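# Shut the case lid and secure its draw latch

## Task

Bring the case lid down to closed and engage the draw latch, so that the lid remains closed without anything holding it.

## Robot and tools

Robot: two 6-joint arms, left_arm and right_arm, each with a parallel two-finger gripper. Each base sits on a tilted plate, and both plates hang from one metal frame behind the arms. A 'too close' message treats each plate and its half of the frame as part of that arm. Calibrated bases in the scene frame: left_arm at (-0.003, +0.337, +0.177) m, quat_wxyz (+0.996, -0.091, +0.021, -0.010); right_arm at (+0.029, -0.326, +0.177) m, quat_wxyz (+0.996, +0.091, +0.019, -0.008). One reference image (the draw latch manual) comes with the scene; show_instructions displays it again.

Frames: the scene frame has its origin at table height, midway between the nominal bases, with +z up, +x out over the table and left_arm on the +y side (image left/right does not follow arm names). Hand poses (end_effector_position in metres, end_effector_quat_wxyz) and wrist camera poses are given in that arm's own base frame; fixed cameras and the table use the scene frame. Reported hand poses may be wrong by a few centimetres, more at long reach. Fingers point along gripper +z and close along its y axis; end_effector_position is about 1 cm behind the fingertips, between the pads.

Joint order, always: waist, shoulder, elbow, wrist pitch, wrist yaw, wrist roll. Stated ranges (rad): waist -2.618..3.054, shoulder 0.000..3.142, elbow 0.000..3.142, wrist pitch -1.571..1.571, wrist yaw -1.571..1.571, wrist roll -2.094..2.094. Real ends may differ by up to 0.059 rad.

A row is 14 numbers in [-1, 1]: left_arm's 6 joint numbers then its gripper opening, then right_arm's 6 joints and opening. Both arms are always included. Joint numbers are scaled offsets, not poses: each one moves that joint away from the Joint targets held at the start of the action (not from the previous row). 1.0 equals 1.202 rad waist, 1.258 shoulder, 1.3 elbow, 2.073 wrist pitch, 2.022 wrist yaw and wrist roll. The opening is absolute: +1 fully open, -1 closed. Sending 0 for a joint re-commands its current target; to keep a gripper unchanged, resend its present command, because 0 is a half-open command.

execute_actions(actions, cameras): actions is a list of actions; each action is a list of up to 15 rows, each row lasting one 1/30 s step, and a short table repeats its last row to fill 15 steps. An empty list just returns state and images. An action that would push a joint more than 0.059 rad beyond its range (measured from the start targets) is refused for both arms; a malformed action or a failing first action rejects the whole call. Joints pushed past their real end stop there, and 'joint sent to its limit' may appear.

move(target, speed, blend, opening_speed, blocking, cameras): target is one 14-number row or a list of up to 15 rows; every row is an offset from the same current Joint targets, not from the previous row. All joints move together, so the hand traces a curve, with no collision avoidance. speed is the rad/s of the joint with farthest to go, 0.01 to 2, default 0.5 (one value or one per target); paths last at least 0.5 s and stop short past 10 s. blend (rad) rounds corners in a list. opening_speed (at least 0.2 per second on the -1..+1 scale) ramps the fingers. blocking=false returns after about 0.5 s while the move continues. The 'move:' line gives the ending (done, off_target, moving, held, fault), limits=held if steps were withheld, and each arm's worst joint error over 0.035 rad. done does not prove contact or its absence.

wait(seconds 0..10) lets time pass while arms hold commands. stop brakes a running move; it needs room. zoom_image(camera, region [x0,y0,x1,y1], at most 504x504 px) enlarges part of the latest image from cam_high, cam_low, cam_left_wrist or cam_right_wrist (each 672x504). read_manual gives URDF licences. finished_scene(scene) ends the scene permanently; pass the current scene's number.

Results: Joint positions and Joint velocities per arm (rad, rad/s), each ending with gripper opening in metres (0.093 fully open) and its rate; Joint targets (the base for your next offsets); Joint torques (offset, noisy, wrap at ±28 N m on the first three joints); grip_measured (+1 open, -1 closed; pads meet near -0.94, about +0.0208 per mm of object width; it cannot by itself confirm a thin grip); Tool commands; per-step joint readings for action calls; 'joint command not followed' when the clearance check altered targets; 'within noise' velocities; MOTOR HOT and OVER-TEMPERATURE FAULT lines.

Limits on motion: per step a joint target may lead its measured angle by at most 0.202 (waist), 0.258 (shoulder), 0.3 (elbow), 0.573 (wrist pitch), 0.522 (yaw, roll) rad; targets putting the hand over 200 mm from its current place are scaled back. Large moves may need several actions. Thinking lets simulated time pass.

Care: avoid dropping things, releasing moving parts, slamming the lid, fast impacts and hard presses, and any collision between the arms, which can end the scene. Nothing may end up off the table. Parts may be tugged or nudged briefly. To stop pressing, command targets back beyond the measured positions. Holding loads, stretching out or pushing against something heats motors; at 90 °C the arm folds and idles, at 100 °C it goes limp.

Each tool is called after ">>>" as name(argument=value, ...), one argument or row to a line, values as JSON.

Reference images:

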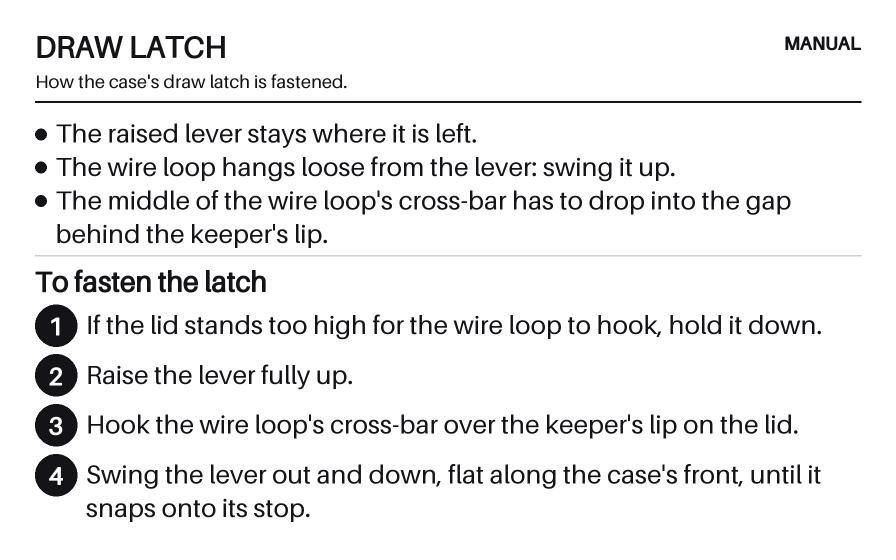

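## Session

>>> wait(
  seconds=0,
)

>>> zoom_image(
  camera="cam_low",
  region=[250, 140, 500, 320],
)

Scene clock: 0.00 s.
left_arm: end_effector_position=(+0.2309, -0.1673, +0.1511) grip_measured=+1.000 end_effector_quat_wxyz=(+0.402, +0.437, +0.627, -0.504) | right_arm: end_effector_position=(+0.3828, +0.2423, +0.1596) grip_measured=+1.000 end_effector_quat_wxyz=(+0.099, -0.092, +0.991, -0.026)
Joint positions: left_arm=[-0.007 1.39 0.629 -0.411 1.387 0.876 0.093] | right_arm=[0.617 2.199 2.243 -1.468 0.143 0.422 0.093]
Joint velocities: within noise
Joint torques (N m): no reading
Motor temperatures (°C): left_arm=[27 34 34 26 26 26 23] | right_arm=[24 28 34 23 24 26 23]
Heat: left arm: 34 °C; right arm: 34 °C.
Joint targets: left_arm=[-0.008 1.382 0.641 -0.406 1.391 0.876] | right_arm=[0.616 2.194 2.248 -1.471 0.143 0.422]
Tool commands: left_gripper/opening=+1.0 right_gripper/opening=+1.0

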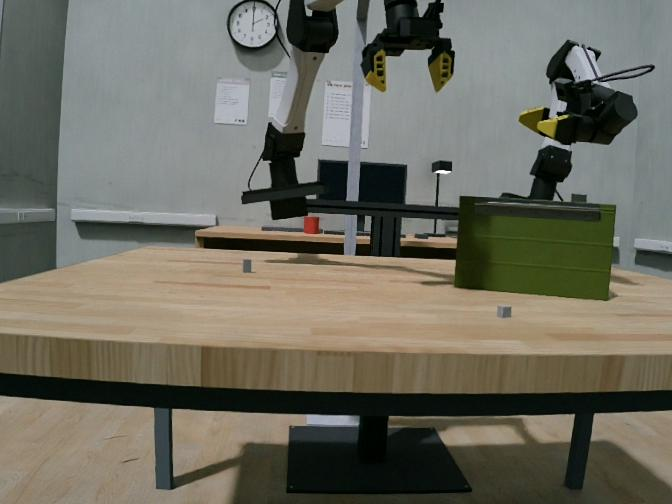

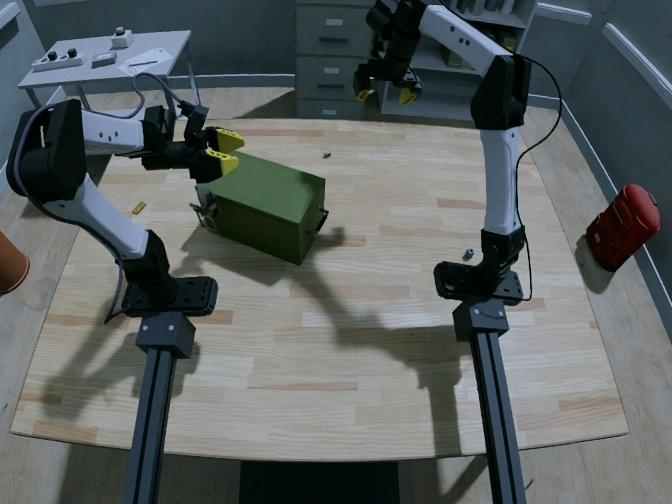

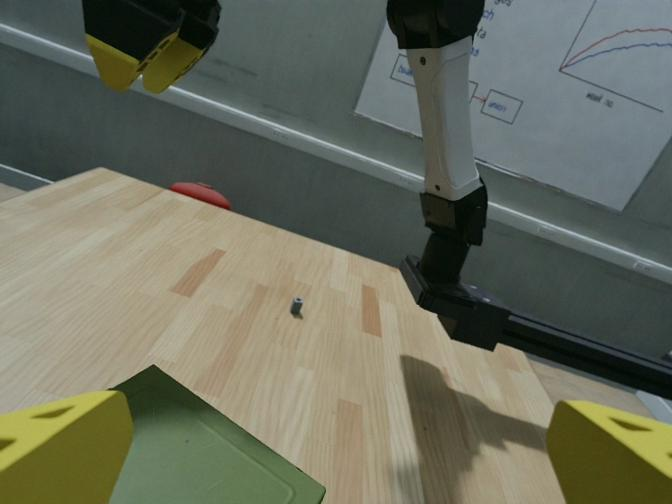

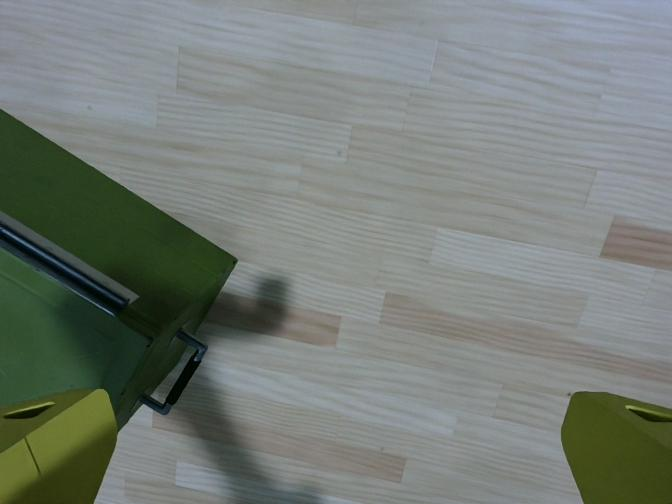

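Scaled by 2.016 from the camera's 672x504 image, which has a finer 960x720 frame.

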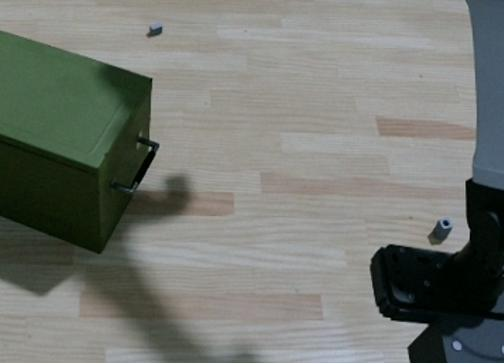

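>>> zoom_image(
  camera="cam_low",
  region=[160, 140, 340, 275],
)

>>> zoom_image(
  camera="cam_high",
  region=[440, 170, 640, 320],
)

Scaled by 2.800 from the camera's 672x504 image, which has a finer 960x720 frame.

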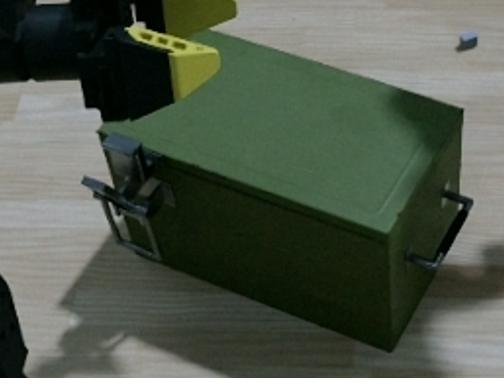

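Scaled by 2.520 from the camera's 672x504 image, which has a finer 960x720 frame.

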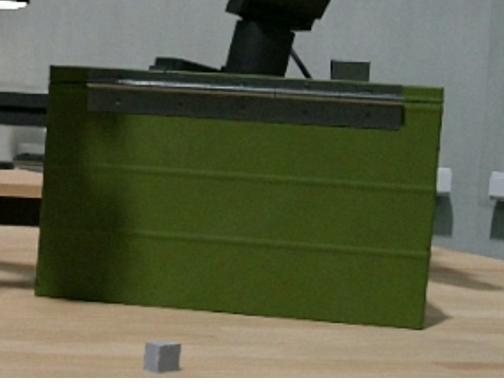

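>>> move(
  target=[-0.4101,0.0580,0.3562,-0.4182,-0.7770,-0.5158,-0.35,0,0,0,0,0,0,1.0],
  speed=0.8,
  opening_speed=1.0,
)

Scene clock: 24.77 s.
left_arm: end_effector_position=(+0.2092, -0.0800, +0.1023) grip_measured=-0.349 end_effector_quat_wxyz=(-0.001, +0.170, +0.981, +0.090) | right_arm: end_effector_position=(+0.3828, +0.2423, +0.1596) grip_measured=+1.000 end_effector_quat_wxyz=(+0.099, -0.092, +0.991, -0.026)
Joint positions: left_arm=[-0.493 1.444 1.07 -1.258 -0.171 -0.155 0.028] | right_arm=[0.617 2.199 2.243 -1.468 0.143 0.422 0.093]
Joint velocities: within noise
Joint torques (N m): left_arm=[-2.09 -3.48 10.06 0.33 -0.09 -0.09] | right_arm=[2.15 -13.52 6.42 1.01 0.21 0.07]
Motor temperatures (°C): left_arm=[27 35 36 27 27 26 23] | right_arm=[24 35 36 24 24 26 23]
Heat: left arm: 36 °C; right arm: 36 °C.
Joint targets: left_arm=[-0.501 1.455 1.104 -1.272 -0.180 -0.167] | right_arm=[0.616 2.194 2.248 -1.471 0.143 0.422]
move: done

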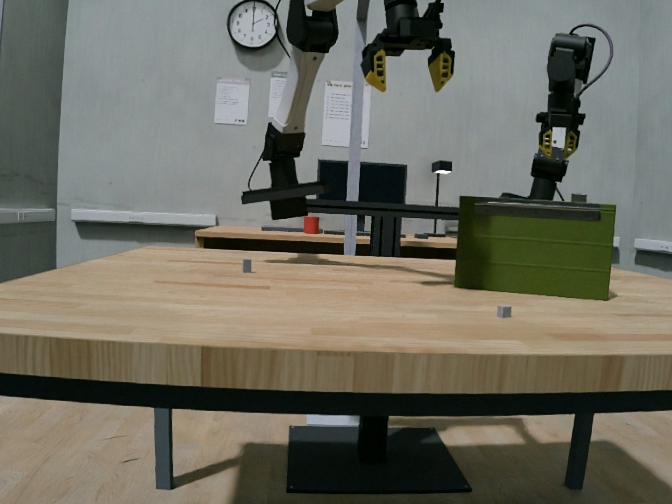

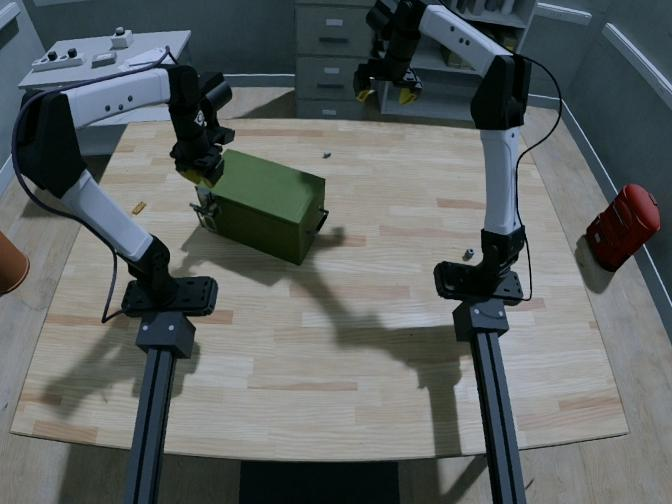

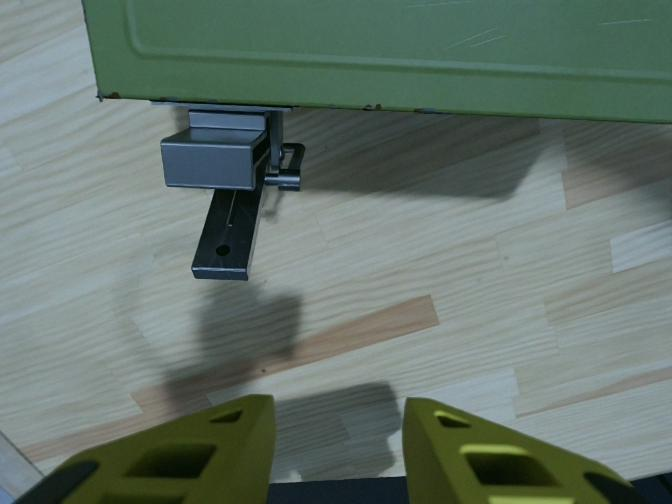

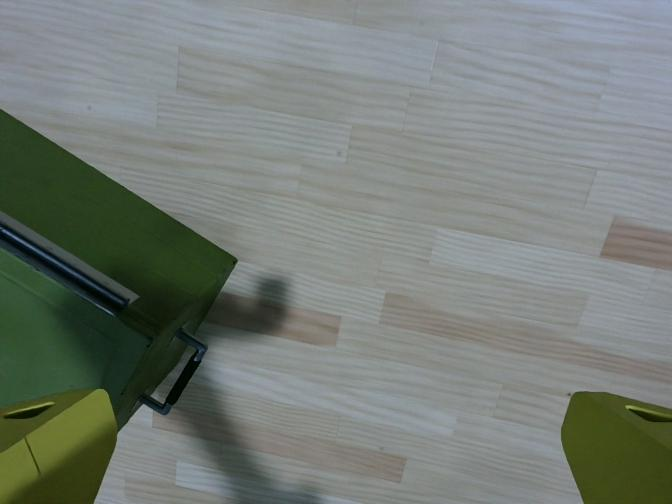

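>>> move(
  target=[0.183,-0.0127,-0.1146,0.0796,-0.0035,0.134,-0.35,0,0,0,0,0,0,1.0],
  speed=0.4,
  cameras=["cam_left_wrist"],
)

>>> zoom_image(
  camera="cam_left_wrist",
  region=[200, 60, 500, 285],
)

Scene clock: 47.23 s.
left_arm: end_effector_position=(+0.2220, -0.0339, +0.0759) grip_measured=-0.349 end_effector_quat_wxyz=(-0.010, +0.189, +0.978, +0.091) | right_arm: end_effector_position=(+0.3828, +0.2423, +0.1596) grip_measured=+1.000 end_effector_quat_wxyz=(+0.099, -0.092, +0.991, -0.026)
Joint positions: left_arm=[-0.286 1.444 0.963 -1.128 -0.18 0.092 0.028] | right_arm=[0.617 2.199 2.243 -1.468 0.143 0.422 0.093]
Joint velocities: within noise
Joint torques (N m): left_arm=[-0.94 -5.19 5.81 0.72 -0.05 0.16] | right_arm=[2.14 -13.53 6.43 1.01 0.21 0.08]
Motor temperatures (°C): left_arm=[27 36 40 26 26 26 23] | right_arm=[24 38 38 24 24 26 23]
Heat: left arm: 40 °C; right arm: 38 °C.
Joint targets: left_arm=[-0.281 1.439 0.955 -1.107 -0.187 0.104] | right_arm=[0.616 2.194 2.248 -1.471 0.143 0.422]
move: done
Images, in order (width x height): cam_left_wrist 672x504.

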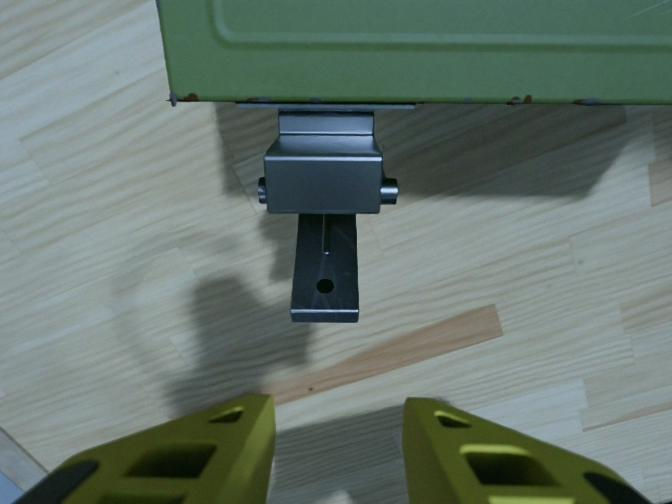

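Scaled by 1.680 from the camera's 672x504 image, which has a finer 960x720 frame.

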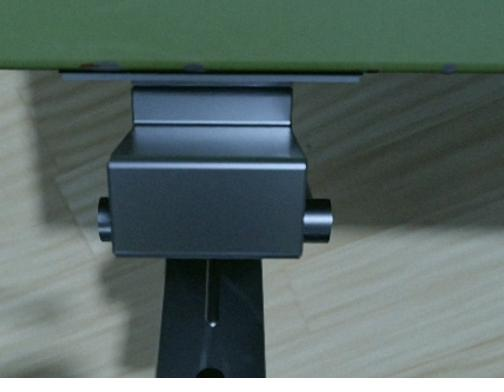

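>>> move(
  target=[
    [0.0366,-0.1208,-0.1285,0.0203,0,0.0223,-1.0,0,-0.7663,-0.96,0,0,0,1.0],
    [0.0649,-0.0692,-0.2123,0.1027,0,0.0386,-1.0,0,-0.7663,-0.96,0,0,0,1.0],
  ],
  speed=[0.6,0.3],
  blend=0.01,
  opening_speed=2.0,
  cameras=["cam_left_wrist","cam_low"],
)

Scene clock: 142.47 s.
left_arm: end_effector_position=(+0.1927, -0.0101, +0.0287) grip_measured=-0.991 end_effector_quat_wxyz=(+0.000, +0.188, +0.978, +0.090) | right_arm: end_effector_position=(+0.1410, +0.0707, +0.1286) grip_measured=+1.000 end_effector_quat_wxyz=(-0.019, -0.101, +0.990, -0.093)
Joint positions: left_arm=[-0.209 1.344 0.686 -0.916 -0.18 0.171 0] | right_arm=[0.617 1.239 1.016 -1.474 0.143 0.422 0.093]
Joint velocities: within noise
Joint torques (N m): left_arm=[-0.65 -3.03 5.57 0.75 -0.05 0.13] | right_arm=[0.64 -4.1 4.67 0.39 0.21 0.08]
Motor temperatures (°C): left_arm=[27 37 38 27 26 26 23] | right_arm=[24 43 39 25 24 26 23]
Heat: left arm: 38 °C; right arm: 43 °C.
Joint targets: left_arm=[-0.203 1.352 0.679 -0.894 -0.187 0.182] | right_arm=[0.616 1.230 0.999 -1.471 0.143 0.422]
move: done
Images, in order (width x height): cam_low 672x504, cam_left_wrist 672x504.

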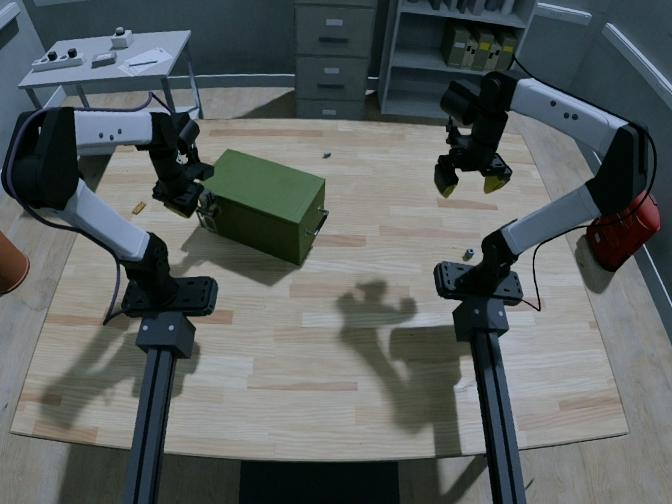

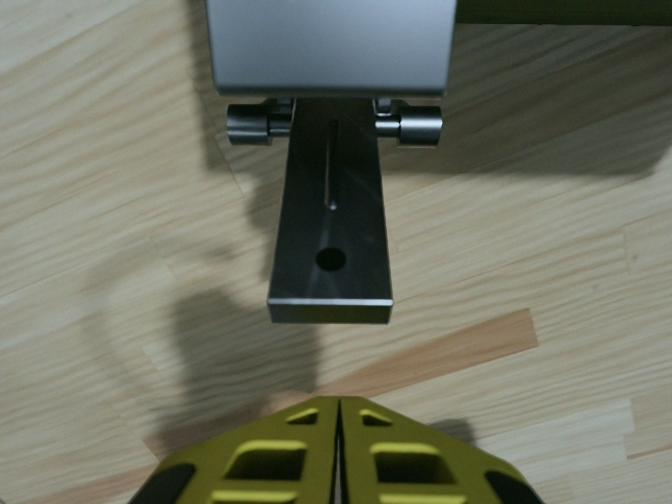

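>>> move(
  target=[
    [-0.0225,0.0581,0.0708,0.0068,0,-0.0114,-1.0,0,0,0,0,0,0,1.0],
    [-0.0358,0.1082,0.1238,-0.0028,0,-0.0188,-1.0,0,0,0,0,0,0,1.0],
    [-0.0474,0.1590,0.1808,-0.0101,0,-0.0282,-1.0,0,0,0,0,0,0,1.0],
  ],
  speed=[0.2,0.1,0.1],
  blend=0.01,
  cameras=["cam_left_wrist"],
)

Scene clock: 159.70 s.
left_arm: end_effector_position=(+0.2328, -0.0274, +0.0358) grip_measured=-0.991 end_effector_quat_wxyz=(-0.015, +0.194, +0.976, +0.095) | right_arm: end_effector_position=(+0.1410, +0.0707, +0.1286) grip_measured=+1.000 end_effector_quat_wxyz=(-0.019, -0.101, +0.990, -0.093)
Joint positions: left_arm=[-0.252 1.538 0.88 -0.953 -0.189 0.137 0] | right_arm=[0.617 1.239 1.016 -1.474 0.143 0.422 0.093]
Joint velocities: within noise
Joint torques (N m): left_arm=[-2.09 -4.11 9.54 0.9 0.04 -0.09] | right_arm=[0.64 -4.11 4.67 0.39 0.21 0.08]
Motor temperatures (°C): left_arm=[27 36 37 27 26 26 23] | right_arm=[24 38 38 24 24 26 23]
Heat: left arm: 37 °C; right arm: 38 °C.
Joint targets: left_arm=[-0.260 1.552 0.914 -0.915 -0.187 0.125] | right_arm=[0.616 1.230 0.999 -1.471 0.143 0.422]
move: off_target (left_arm); left_arm: the wrist pitch is farthest, 0.038 rad from its target
Images, in order (width x height): cam_left_wrist 672x504.

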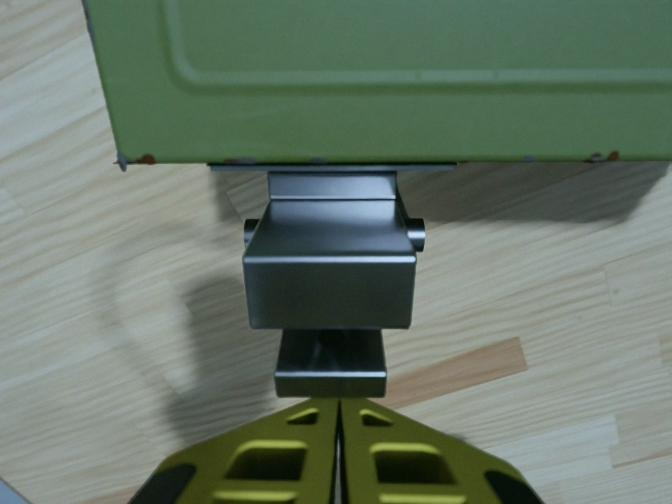

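>>> move(
  target=[-0.0042,0.0374,0.0338,0.0145,0,0,-1.0,0,0,0,0,0,0,1.0],
  speed=0.06,
  cameras=["cam_left_wrist"],
)

Scene clock: 168.47 s.
left_arm: end_effector_position=(+0.2363, -0.0286, +0.0357) grip_measured=-0.991 end_effector_quat_wxyz=(-0.029, +0.196, +0.975, +0.097) | right_arm: end_effector_position=(+0.1410, +0.0707, +0.1286) grip_measured=+1.000 end_effector_quat_wxyz=(-0.019, -0.101, +0.990, -0.093)
Joint positions: left_arm=[-0.255 1.58 0.919 -0.98 -0.191 0.134 0] | right_arm=[0.617 1.239 1.016 -1.474 0.143 0.422 0.093]
Joint velocities: within noise
Joint torques (N m): left_arm=[-2.39 -3.96 10 1.52 0.07 -0.07] | right_arm=[0.64 -4.1 4.67 0.39 0.21 0.08]
Motor temperatures (°C): left_arm=[27 36 38 27 26 26 23] | right_arm=[24 37 38 24 24 26 23]
Heat: left arm: 38 °C; right arm: 38 °C.
Joint targets: left_arm=[-0.265 1.599 0.958 -0.885 -0.187 0.125] | right_arm=[0.616 1.230 0.999 -1.471 0.143 0.422]
move: off_target (left_arm); left_arm: the wrist pitch is farthest, 0.095 rad from its target
Images, in order (width x height): cam_left_wrist 672x504.

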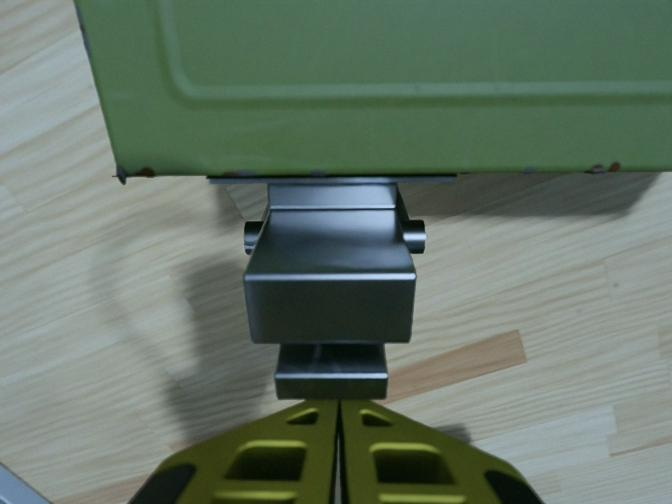

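>>> move(
  target=[
    [0.0158,-0.0882,-0.0908,-0.0169,0,0,-1.0,0,0,0,0,0,0,1.0],
    [0.0516,-0.1963,-0.2146,-0.0043,0,0.0282,-1.0,0,0,0,0,0,0,1.0],
    [-0.3203,0.1677,-0.3369,0.1616,-0.2141,-0.4921,-1.0,0,0,0,0,0,0,1.0],
  ],
  speed=[0.25,0.4,0.6],
  blend=0.03,
  cameras=["cam_left_wrist","cam_low"],
)

Scene clock: 239.27 s.
left_arm: end_effector_position=(+0.2014, -0.0257, -0.0452) grip_measured=-0.990 end_effector_quat_wxyz=(+0.154, -0.062, +0.942, +0.292) | right_arm: end_effector_position=(+0.1410, +0.0707, +0.1286) grip_measured=+1.000 end_effector_quat_wxyz=(-0.019, -0.101, +0.990, -0.093)
Joint positions: left_arm=[-0.654 1.787 0.548 -0.514 -0.651 -0.847 0] | right_arm=[0.617 1.239 1.016 -1.474 0.143 0.422 0.093]
Joint velocities: within noise
Joint torques (N m): left_arm=[-1.06 -3.03 1.62 -0.16 0.01 -0.23] | right_arm=[0.64 -4.1 4.67 0.39 0.21 0.08]
Motor temperatures (°C): left_arm=[27 35 43 30 26 26 23] | right_arm=[24 33 37 24 24 26 23]
Heat: left arm: 43 °C; right arm: 37 °C.
Joint targets: left_arm=[-0.650 1.810 0.520 -0.550 -0.620 -0.870] | right_arm=[0.616 1.230 0.999 -1.471 0.143 0.422]
move: off_target (left_arm); left_arm: the wrist pitch is farthest, 0.036 rad from its target
Images, in order (width x height): cam_low 672x504, cam_left_wrist 672x504.

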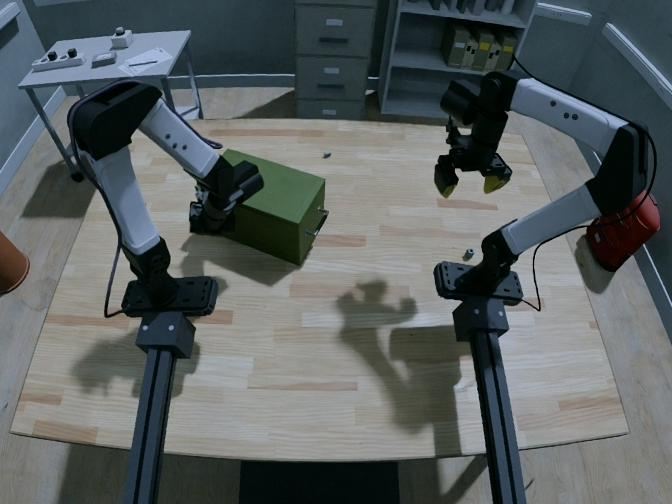

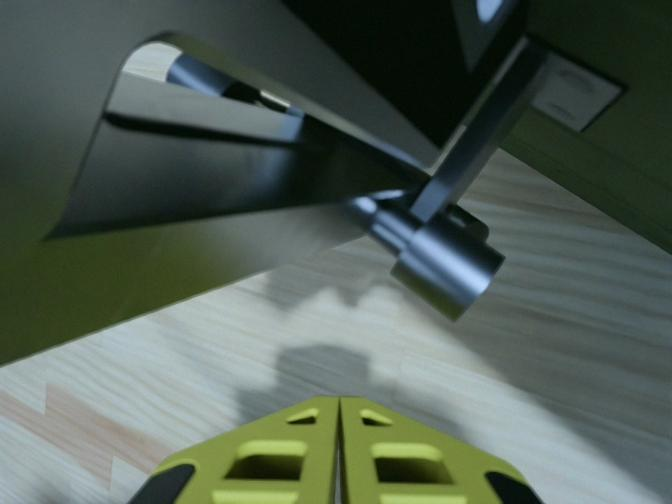

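>>> move(
  target=[0,0,-0.09,0,0,0,-1.0,0,0,0,0,0,0,1.0],
  speed=0.15,
  cameras=["cam_left_wrist","cam_low"],
)

Scene clock: 246.07 s.
left_arm: end_effector_position=(+0.1987, -0.0135, -0.0472) grip_measured=-0.990 end_effector_quat_wxyz=(+0.192, -0.055, +0.929, +0.311) | right_arm: end_effector_position=(+0.1410, +0.0707, +0.1286) grip_measured=+1.000 end_effector_quat_wxyz=(-0.019, -0.101, +0.990, -0.093)
Joint positions: left_arm=[-0.67 1.787 0.47 -0.416 -0.733 -0.849 0] | right_arm=[0.617 1.239 1.016 -1.474 0.143 0.422 0.093]
Joint velocities: within noise
Joint torques (N m): left_arm=[0.35 -2.76 -2.43 -1.27 0.75 -0.22] | right_arm=[0.64 -4.1 4.67 0.39 0.21 0.08]
Motor temperatures (°C): left_arm=[27 35 42 29 26 26 23] | right_arm=[24 33 37 24 24 26 23]
Heat: left arm: 42 °C; right arm: 37 °C.
Joint targets: left_arm=[-0.650 1.810 0.403 -0.550 -0.620 -0.870] | right_arm=[0.616 1.230 0.999 -1.471 0.143 0.422]
move: off_target (left_arm); left_arm: the wrist pitch is farthest, 0.134 rad from its target
Images, in order (width x height): cam_low 672x504, cam_left_wrist 672x504.

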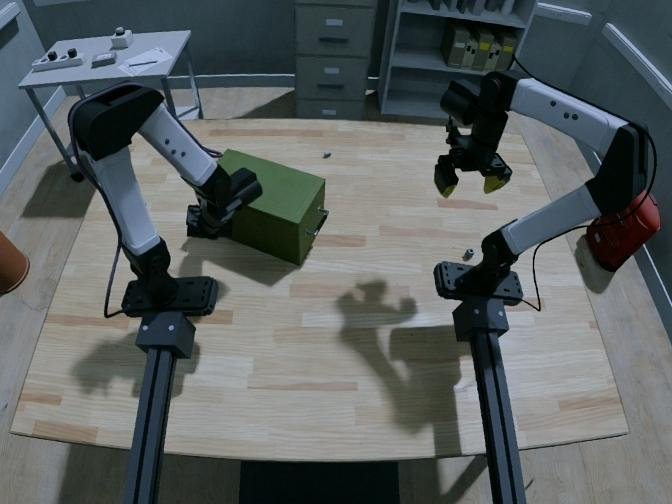

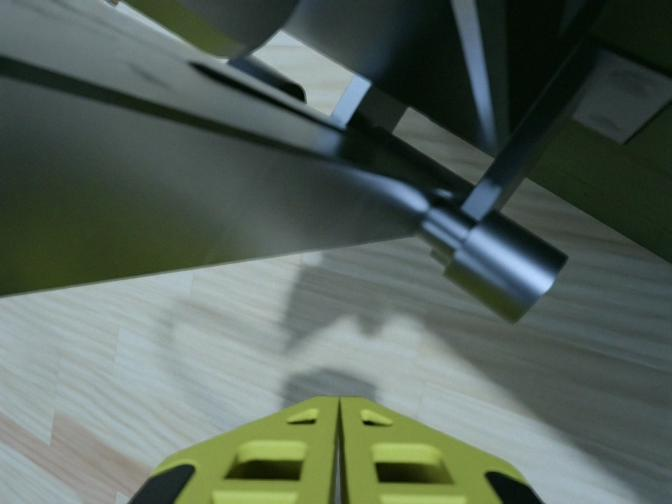

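>>> move(
  target=[
    [0,0,0.09,0,0,0,-1.0,0,0,0,0,0,0,1.0],
    [0.3719,-0.3641,0.2123,-0.1659,0.2141,0.5203,-1.0,0,0,0,0,0,0,1.0],
  ],
  speed=[0.2,0.25],
  cameras=["cam_left_wrist","cam_low"],
)

Scene clock: 257.37 s.
left_arm: end_effector_position=(+0.1859, -0.0059, +0.0155) grip_measured=-0.991 end_effector_quat_wxyz=(-0.016, +0.189, +0.977, +0.098) | right_arm: end_effector_position=(+0.1410, +0.0707, +0.1286) grip_measured=+1.000 end_effector_quat_wxyz=(-0.019, -0.101, +0.990, -0.093)
Joint positions: left_arm=[-0.209 1.374 0.648 -0.88 -0.196 0.17 0] | right_arm=[0.617 1.239 1.016 -1.474 0.143 0.422 0.093]
Joint velocities: within noise
Joint torques (N m): left_arm=[-0.68 -5.76 9.07 0.27 0.11 0.12] | right_arm=[0.64 -4.1 4.67 0.39 0.21 0.08]
Motor temperatures (°C): left_arm=[27 35 40 29 26 26 23] | right_arm=[24 33 37 24 24 26 23]
Heat: left arm: 40 °C; right arm: 37 °C.
Joint targets: left_arm=[-0.203 1.352 0.679 -0.894 -0.187 0.182] | right_arm=[0.616 1.230 0.999 -1.471 0.143 0.422]
move: done
Images, in order (width x height): cam_low 672x504, cam_left_wrist 672x504.

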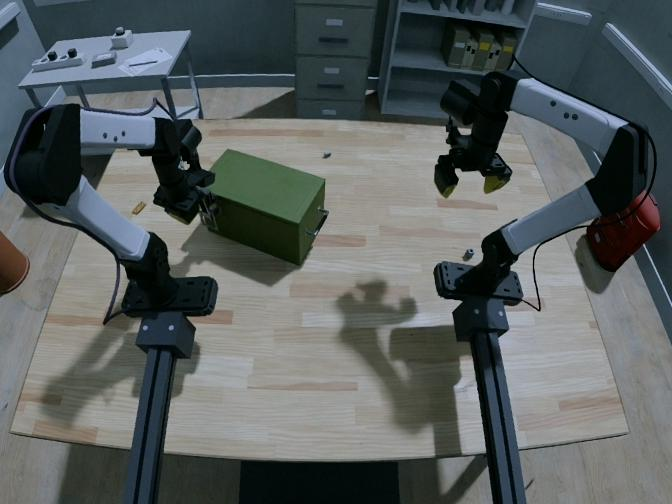

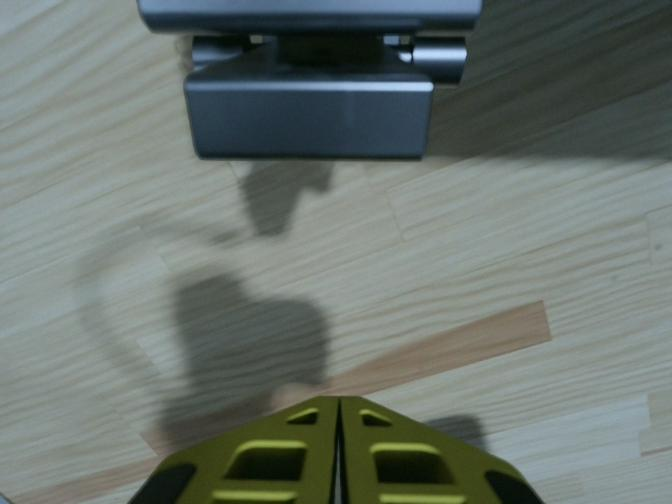

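>>> move(
  target=[-0.0649,0.0692,0.2123,-0.1027,0,-0.0386,-1.0,0,0,0,0,0,0,1.0],
  speed=0.3,
  cameras=["cam_left_wrist"],
)

>>> zoom_image(
  camera="cam_left_wrist",
  region=[150, 60, 450, 285],
)

Scene clock: 261.40 s.
left_arm: end_effector_position=(+0.2204, -0.0279, +0.0698) grip_measured=-0.991 end_effector_quat_wxyz=(-0.005, +0.194, +0.976, +0.098) | right_arm: end_effector_position=(+0.1410, +0.0707, +0.1286) grip_measured=+1.000 end_effector_quat_wxyz=(-0.019, -0.101, +0.990, -0.093)
Joint positions: left_arm=[-0.273 1.428 0.924 -1.092 -0.195 0.116 0] | right_arm=[0.617 1.239 1.016 -1.474 0.143 0.422 0.093]
Joint velocities: within noise
Joint torques (N m): left_arm=[-2.04 -3.6 9.61 0.32 0.09 -0.11] | right_arm=[0.64 -4.11 4.67 0.39 0.21 0.08]
Motor temperatures (°C): left_arm=[27 35 41 28 26 26 23] | right_arm=[24 33 37 24 24 26 23]
Heat: left arm: 41 °C; right arm: 37 °C.
Joint targets: left_arm=[-0.281 1.439 0.955 -1.107 -0.187 0.104] | right_arm=[0.616 1.230 0.999 -1.471 0.143 0.422]
move: done
Images, in order (width x height): cam_left_wrist 672x504.

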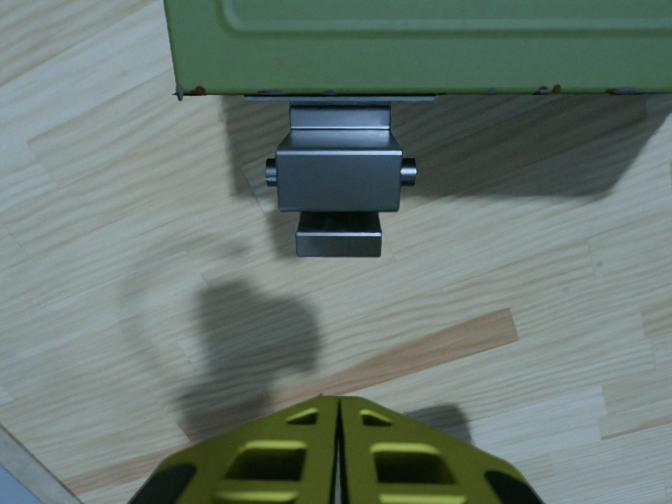

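Scaled by 1.680 from the camera's 672x504 image, which has a finer 960x720 frame.

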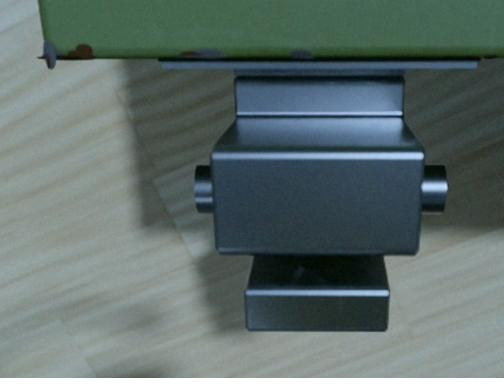

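>>> move(
  target=[
    [-0.5982,0.0485,-0.35,0.2928,-0.2043,0.1958,0.2,0,0,0,0,0,0,1.0],
    [-0.8369,0.7353,-0.2577,0.2788,-0.3858,0.4169,0.2,0,0,0,0,0,0,1.0],
  ],
  speed=[0.6,0.5],
  blend=0.03,
  opening_speed=1.0,
  cameras=["cam_left_wrist","cam_low"],
)

Scene clock: 314.03 s.
left_arm: end_effector_position=(+0.1636, -0.0668, -0.0816) grip_measured=+0.199 end_effector_quat_wxyz=(-0.229, +0.816, +0.230, +0.478) | right_arm: end_effector_position=(+0.1410, +0.0707, +0.1286) grip_measured=+1.000 end_effector_quat_wxyz=(-0.019, -0.101, +0.990, -0.093)
Joint positions: left_arm=[-1.28 2.355 0.606 -0.528 -0.956 0.935 0.055] | right_arm=[0.617 1.239 1.016 -1.474 0.143 0.422 0.093]
Joint velocities: within noise
Joint torques (N m): left_arm=[-1.7 -5.65 2.51 -0.63 -0.44 0.16] | right_arm=[0.64 -4.11 4.67 0.39 0.21 0.08]
Motor temperatures (°C): left_arm=[27 34 44 27 26 26 23] | right_arm=[24 32 37 23 24 26 23]
Heat: left arm: 44 °C; right arm: 37 °C.
Joint targets: left_arm=[-1.287 2.364 0.620 -0.529 -0.967 0.947] | right_arm=[0.616 1.230 0.999 -1.471 0.143 0.422]
move: done
Images, in order (width x height): cam_low 672x504, cam_left_wrist 672x504.

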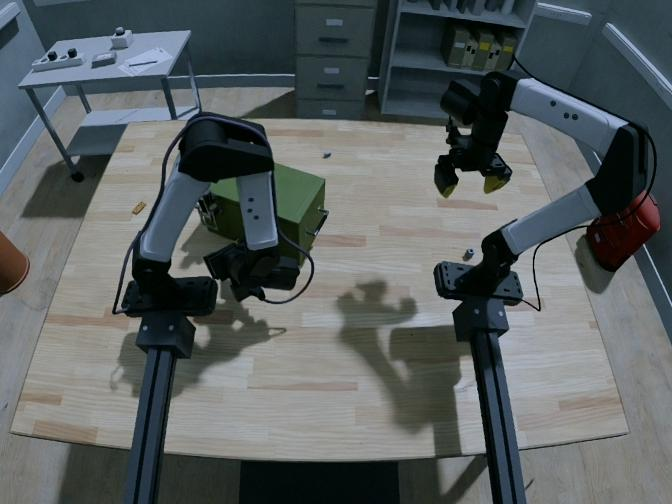

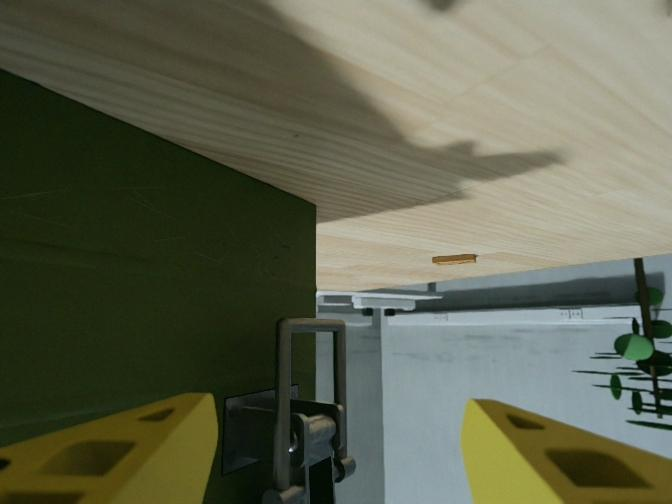

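>>> move(
  target=[
    [0.1656,-0.0914,-0.0923,0.1409,-0.0490,0.1464,0.2,0,0,0,0,0,0,1.0],
    [0.3103,-0.1638,-0.1831,0.3082,-0.0727,0.3234,0.2,0,0,0,0,0,0,1.0],
  ],
  speed=[0.3,0.3],
  blend=0.02,
  cameras=["cam_left_wrist"],
)

Scene clock: 321.17 s.
left_arm: end_effector_position=(+0.2134, -0.0321, -0.0722) grip_measured=+0.199 end_effector_quat_wxyz=(-0.228, +0.819, +0.230, +0.474) | right_arm: end_effector_position=(+0.1410, +0.0707, +0.1286) grip_measured=+1.000 end_effector_quat_wxyz=(-0.019, -0.101, +0.990, -0.093)
Joint positions: left_arm=[-0.92 2.189 0.389 0.09 -1.103 1.589 0.055] | right_arm=[0.617 1.239 1.016 -1.474 0.143 0.422 0.093]
Joint velocities: within noise
Joint torques (N m): left_arm=[-0.84 -8.59 0.76 0.61 -0.53 0.15] | right_arm=[0.64 -4.1 4.67 0.39 0.21 0.08]
Motor temperatures (°C): left_arm=[27 35 42 27 26 26 23] | right_arm=[24 32 37 23 24 26 23]
Heat: left arm: 42 °C; right arm: 37 °C.
Joint targets: left_arm=[-0.914 2.158 0.382 0.110 -1.114 1.601] | right_arm=[0.616 1.230 0.999 -1.471 0.143 0.422]
move: done
Images, in order (width x height): cam_left_wrist 672x504.

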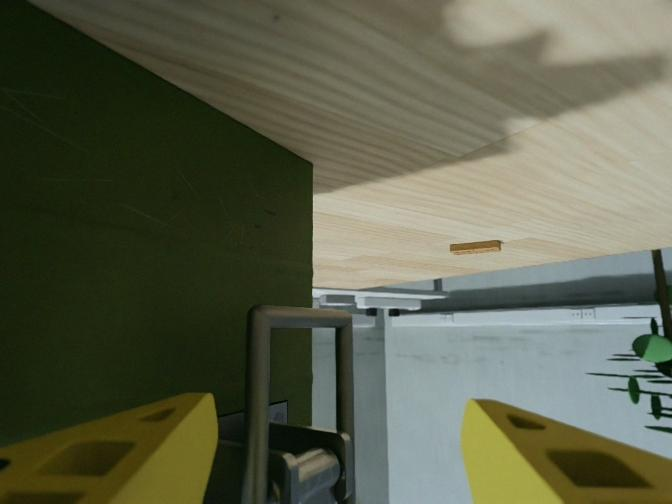

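>>> move(
  target=[0.1464,-0.0461,-0.0762,0.1978,0.002,0.1944,0.2,0,0,0,0,0,0,1.0],
  speed=0.2,
  cameras=["cam_left_wrist"],
)

Scene clock: 330.83 s.
left_arm: end_effector_position=(+0.2367, -0.0154, -0.0633) grip_measured=+0.199 end_effector_quat_wxyz=(-0.226, +0.821, +0.226, +0.473) | right_arm: end_effector_position=(+0.1410, +0.0707, +0.1286) grip_measured=+1.000 end_effector_quat_wxyz=(-0.019, -0.101, +0.990, -0.093)
Joint positions: left_arm=[-0.747 2.133 0.288 0.487 -1.093 1.986 0.055] | right_arm=[0.617 1.239 1.016 -1.474 0.143 0.422 0.093]
Joint velocities: within noise
Joint torques (N m): left_arm=[-0.62 -8.54 1.02 1.35 -0.57 0.12] | right_arm=[0.65 -4.11 4.67 0.39 0.21 0.08]
Motor temperatures (°C): left_arm=[27 38 40 27 27 26 23] | right_arm=[24 32 37 23 24 26 23]
Heat: left arm: 40 °C; right arm: 37 °C.
Joint targets: left_arm=[-0.738 2.100 0.283 0.520 -1.110 1.994] | right_arm=[0.616 1.230 0.999 -1.471 0.143 0.422]
move: done
Images, in order (width x height): cam_left_wrist 672x504.

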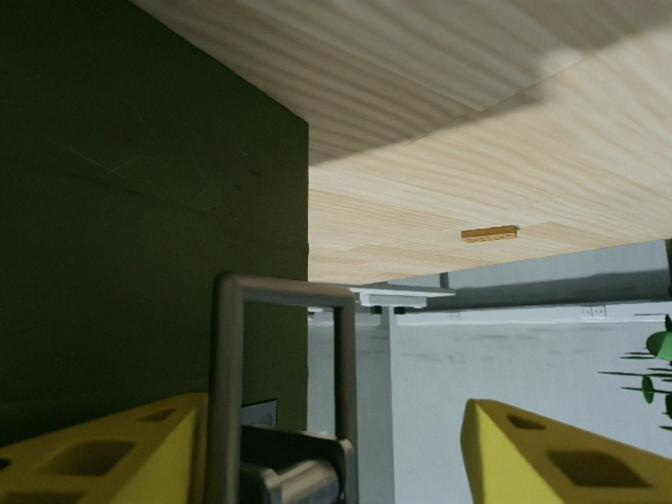

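>>> move(
  target=[
    [-0.1323,-0.0811,-0.0669,-0.1659,-0.0059,-0.1677,0.2,0,0,0,0,0,0,1.0],
    [-0.2105,-0.2480,-0.04,-0.3632,0.001,-0.27,0.2,0,0,0,0,0,0,1.0],
  ],
  speed=[0.2,0.25],
  blend=0.01,
  cameras=["cam_left_wrist"],
)

Scene clock: 419.43 s.
left_arm: end_effector_position=(+0.1830, -0.0054, -0.0234) grip_measured=+0.199 end_effector_quat_wxyz=(-0.213, +0.818, +0.233, +0.482) | right_arm: end_effector_position=(+0.1410, +0.0707, +0.1286) grip_measured=+1.000 end_effector_quat_wxyz=(-0.019, -0.101, +0.990, -0.093)
Joint positions: left_arm=[-0.988 1.809 0.22 -0.199 -1.097 1.465 0.055] | right_arm=[0.617 1.239 1.016 -1.474 0.143 0.422 0.093]
Joint velocities: within noise
Joint torques (N m): left_arm=[-1.33 -5.34 3.75 -0.14 -0.55 -0.17] | right_arm=[0.64 -4.1 4.67 0.39 0.21 0.08]
Motor temperatures (°C): left_arm=[27 43 35 29 27 26 23] | right_arm=[24 31 37 23 24 26 23]
Heat: left arm: 43 °C; right arm: 37 °C.
Joint targets: left_arm=[-0.991 1.788 0.231 -0.233 -1.108 1.448] | right_arm=[0.616 1.230 0.999 -1.471 0.143 0.422]
move: done
Images, in order (width x height): cam_left_wrist 672x504.

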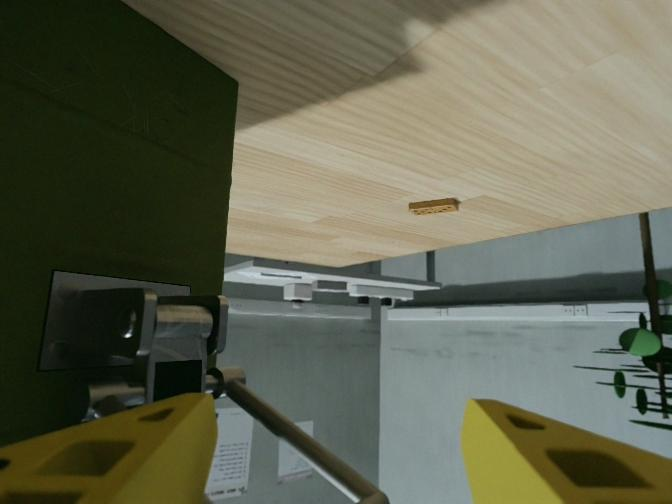

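>>> move(
  target=[
    [-0.0150,-0.1534,0.0531,-0.1346,0.004,-0.0183,0.2,0,0,0,0,0,0,1.0],
    [0.0150,-0.2424,0.1046,-0.2016,0.001,0.0143,0.2,0,0,0,0,0,0,1.0],
  ],
  speed=[0.2,0.15],
  blend=0.01,
  cameras=["cam_left_wrist"],
)

>>> zoom_image(
  camera="cam_low",
  region=[160, 150, 280, 250],
)

Scene clock: 426.53 s.
left_arm: end_effector_position=(+0.1917, -0.0169, +0.0288) grip_measured=+0.199 end_effector_quat_wxyz=(-0.217, +0.817, +0.234, +0.479) | right_arm: end_effector_position=(+0.1410, +0.0707, +0.1286) grip_measured=+1.000 end_effector_quat_wxyz=(-0.019, -0.101, +0.990, -0.093)
Joint positions: left_arm=[-0.98 1.501 0.34 -0.634 -1.096 1.467 0.055] | right_arm=[0.617 1.239 1.016 -1.474 0.143 0.422 0.093]
Joint velocities: within noise
Joint torques (N m): left_arm=[-0.39 -4.23 7.47 0.07 -0.54 0.14] | right_arm=[0.62 -4.1 4.66 0.39 0.21 0.08]
Motor temperatures (°C): left_arm=[27 42 35 28 27 26 23] | right_arm=[24 31 37 23 24 26 23]
Heat: left arm: 42 °C; right arm: 37 °C.
Joint targets: left_arm=[-0.973 1.483 0.367 -0.651 -1.106 1.477] | right_arm=[0.616 1.230 0.999 -1.471 0.143 0.422]
move: done
Images, in order (width x height): cam_left_wrist 672x504.

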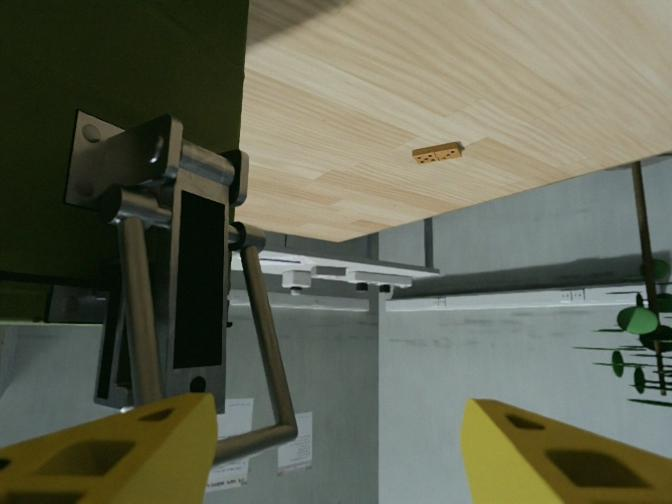

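This scene's latest camera images include none from cam_low. They are from: cam_left_wrist. cam_low's image comes with the result of a call that names it in "cameras".

>>> move(
  target=[
    [0.0341,-0.0469,0.0562,-0.0236,-0.004,0.0420,0.2,0,0,0,0,0,0,1.0],
    [0.0824,-0.0143,0.0869,0.0367,-0.0069,0.1063,0.2,0,0,0,0,0,0,1.0],
  ],
  speed=[0.15,0.15],
  blend=0.01,
  cameras=["cam_left_wrist"],
)

Scene clock: 432.37 s.
left_arm: end_effector_position=(+0.2224, -0.0324, +0.0519) grip_measured=+0.199 end_effector_quat_wxyz=(-0.218, +0.817, +0.235, +0.480) | right_arm: end_effector_position=(+0.1410, +0.0707, +0.1286) grip_measured=+1.000 end_effector_quat_wxyz=(-0.019, -0.101, +0.990, -0.093)
Joint positions: left_arm=[-0.88 1.456 0.45 -0.597 -1.109 1.68 0.055] | right_arm=[0.617 1.239 1.016 -1.474 0.143 0.422 0.093]
Joint velocities: within noise
Joint torques (N m): left_arm=[-0.53 -2.29 8.65 0.86 -0.54 0.14] | right_arm=[0.65 -4.11 4.67 0.39 0.21 0.08]
Motor temperatures (°C): left_arm=[27 40 35 28 27 26 23] | right_arm=[24 31 37 23 24 26 23]
Heat: left arm: 40 °C; right arm: 37 °C.
Joint targets: left_arm=[-0.874 1.465 0.480 -0.575 -1.120 1.692] | right_arm=[0.616 1.230 0.999 -1.471 0.143 0.422]
move: done
Images, in order (width x height): cam_left_wrist 672x504.

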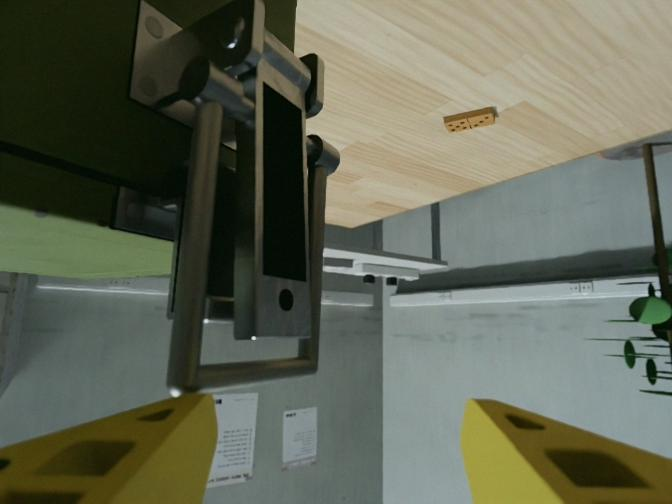

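>>> zoom_image(
  camera="cam_left_wrist",
  region=[100, 300, 350, 488],
)

Scaled by 2.016 from the camera's 672x504 image, which has a finer 960x720 frame.

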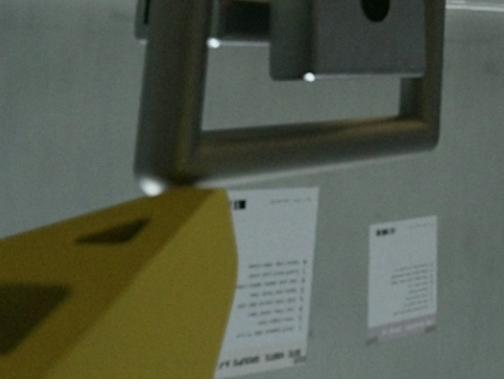

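>>> move(
  target=[0.0458,0.0660,0.0192,0.0762,0,0.0628,0.2,0,0,0,0,0,0,1.0],
  speed=0.1,
  cameras=["cam_left_wrist","cam_low"],
)

>>> zoom_image(
  camera="cam_left_wrist",
  region=[100, 250, 400, 488],
)

Scene clock: 455.33 s.
left_arm: end_effector_position=(+0.2418, -0.0396, +0.0437) grip_measured=+0.199 end_effector_quat_wxyz=(-0.223, +0.818, +0.231, +0.478) | right_arm: end_effector_position=(+0.1410, +0.0707, +0.1286) grip_measured=+1.000 end_effector_quat_wxyz=(-0.019, -0.101, +0.990, -0.093)
Joint positions: left_arm=[-0.825 1.539 0.475 -0.439 -1.11 1.807 0.055] | right_arm=[0.617 1.239 1.016 -1.474 0.143 0.422 0.093]
Joint velocities: within noise
Joint torques (N m): left_arm=[-0.66 -3 8.53 1.01 -0.53 0.16] | right_arm=[0.64 -4.11 4.67 0.39 0.21 0.08]
Motor temperatures (°C): left_arm=[27 37 37 28 27 26 23] | right_arm=[24 31 37 23 24 26 23]
Heat: left arm: 37 °C; right arm: 37 °C.
Joint targets: left_arm=[-0.819 1.548 0.505 -0.417 -1.120 1.819] | right_arm=[0.616 1.230 0.999 -1.471 0.143 0.422]
move: done
Images, in order (width x height): cam_low 672x504, cam_left_wrist 672x504.

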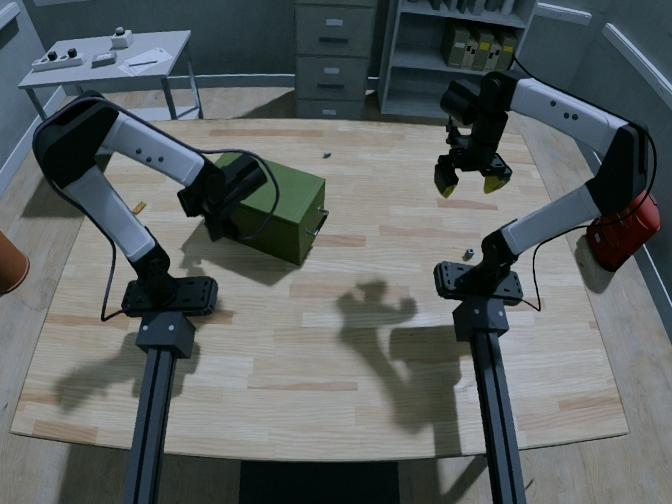

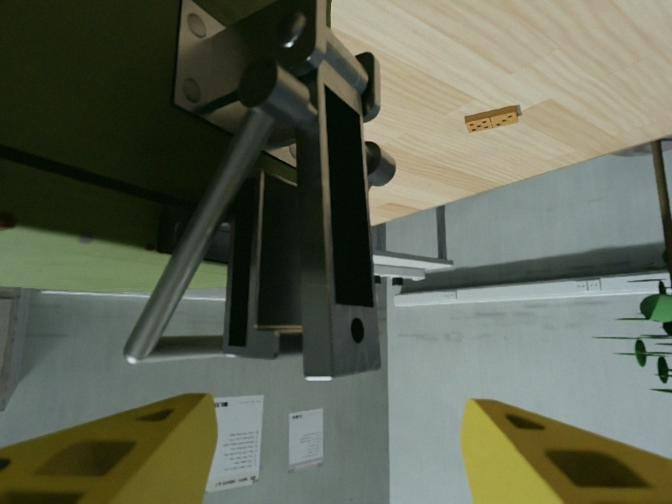

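Scaled by 1.680 from the camera's 672x504 image, which has a finer 960x720 frame.

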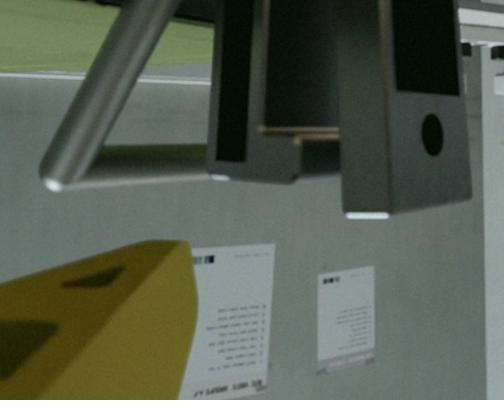

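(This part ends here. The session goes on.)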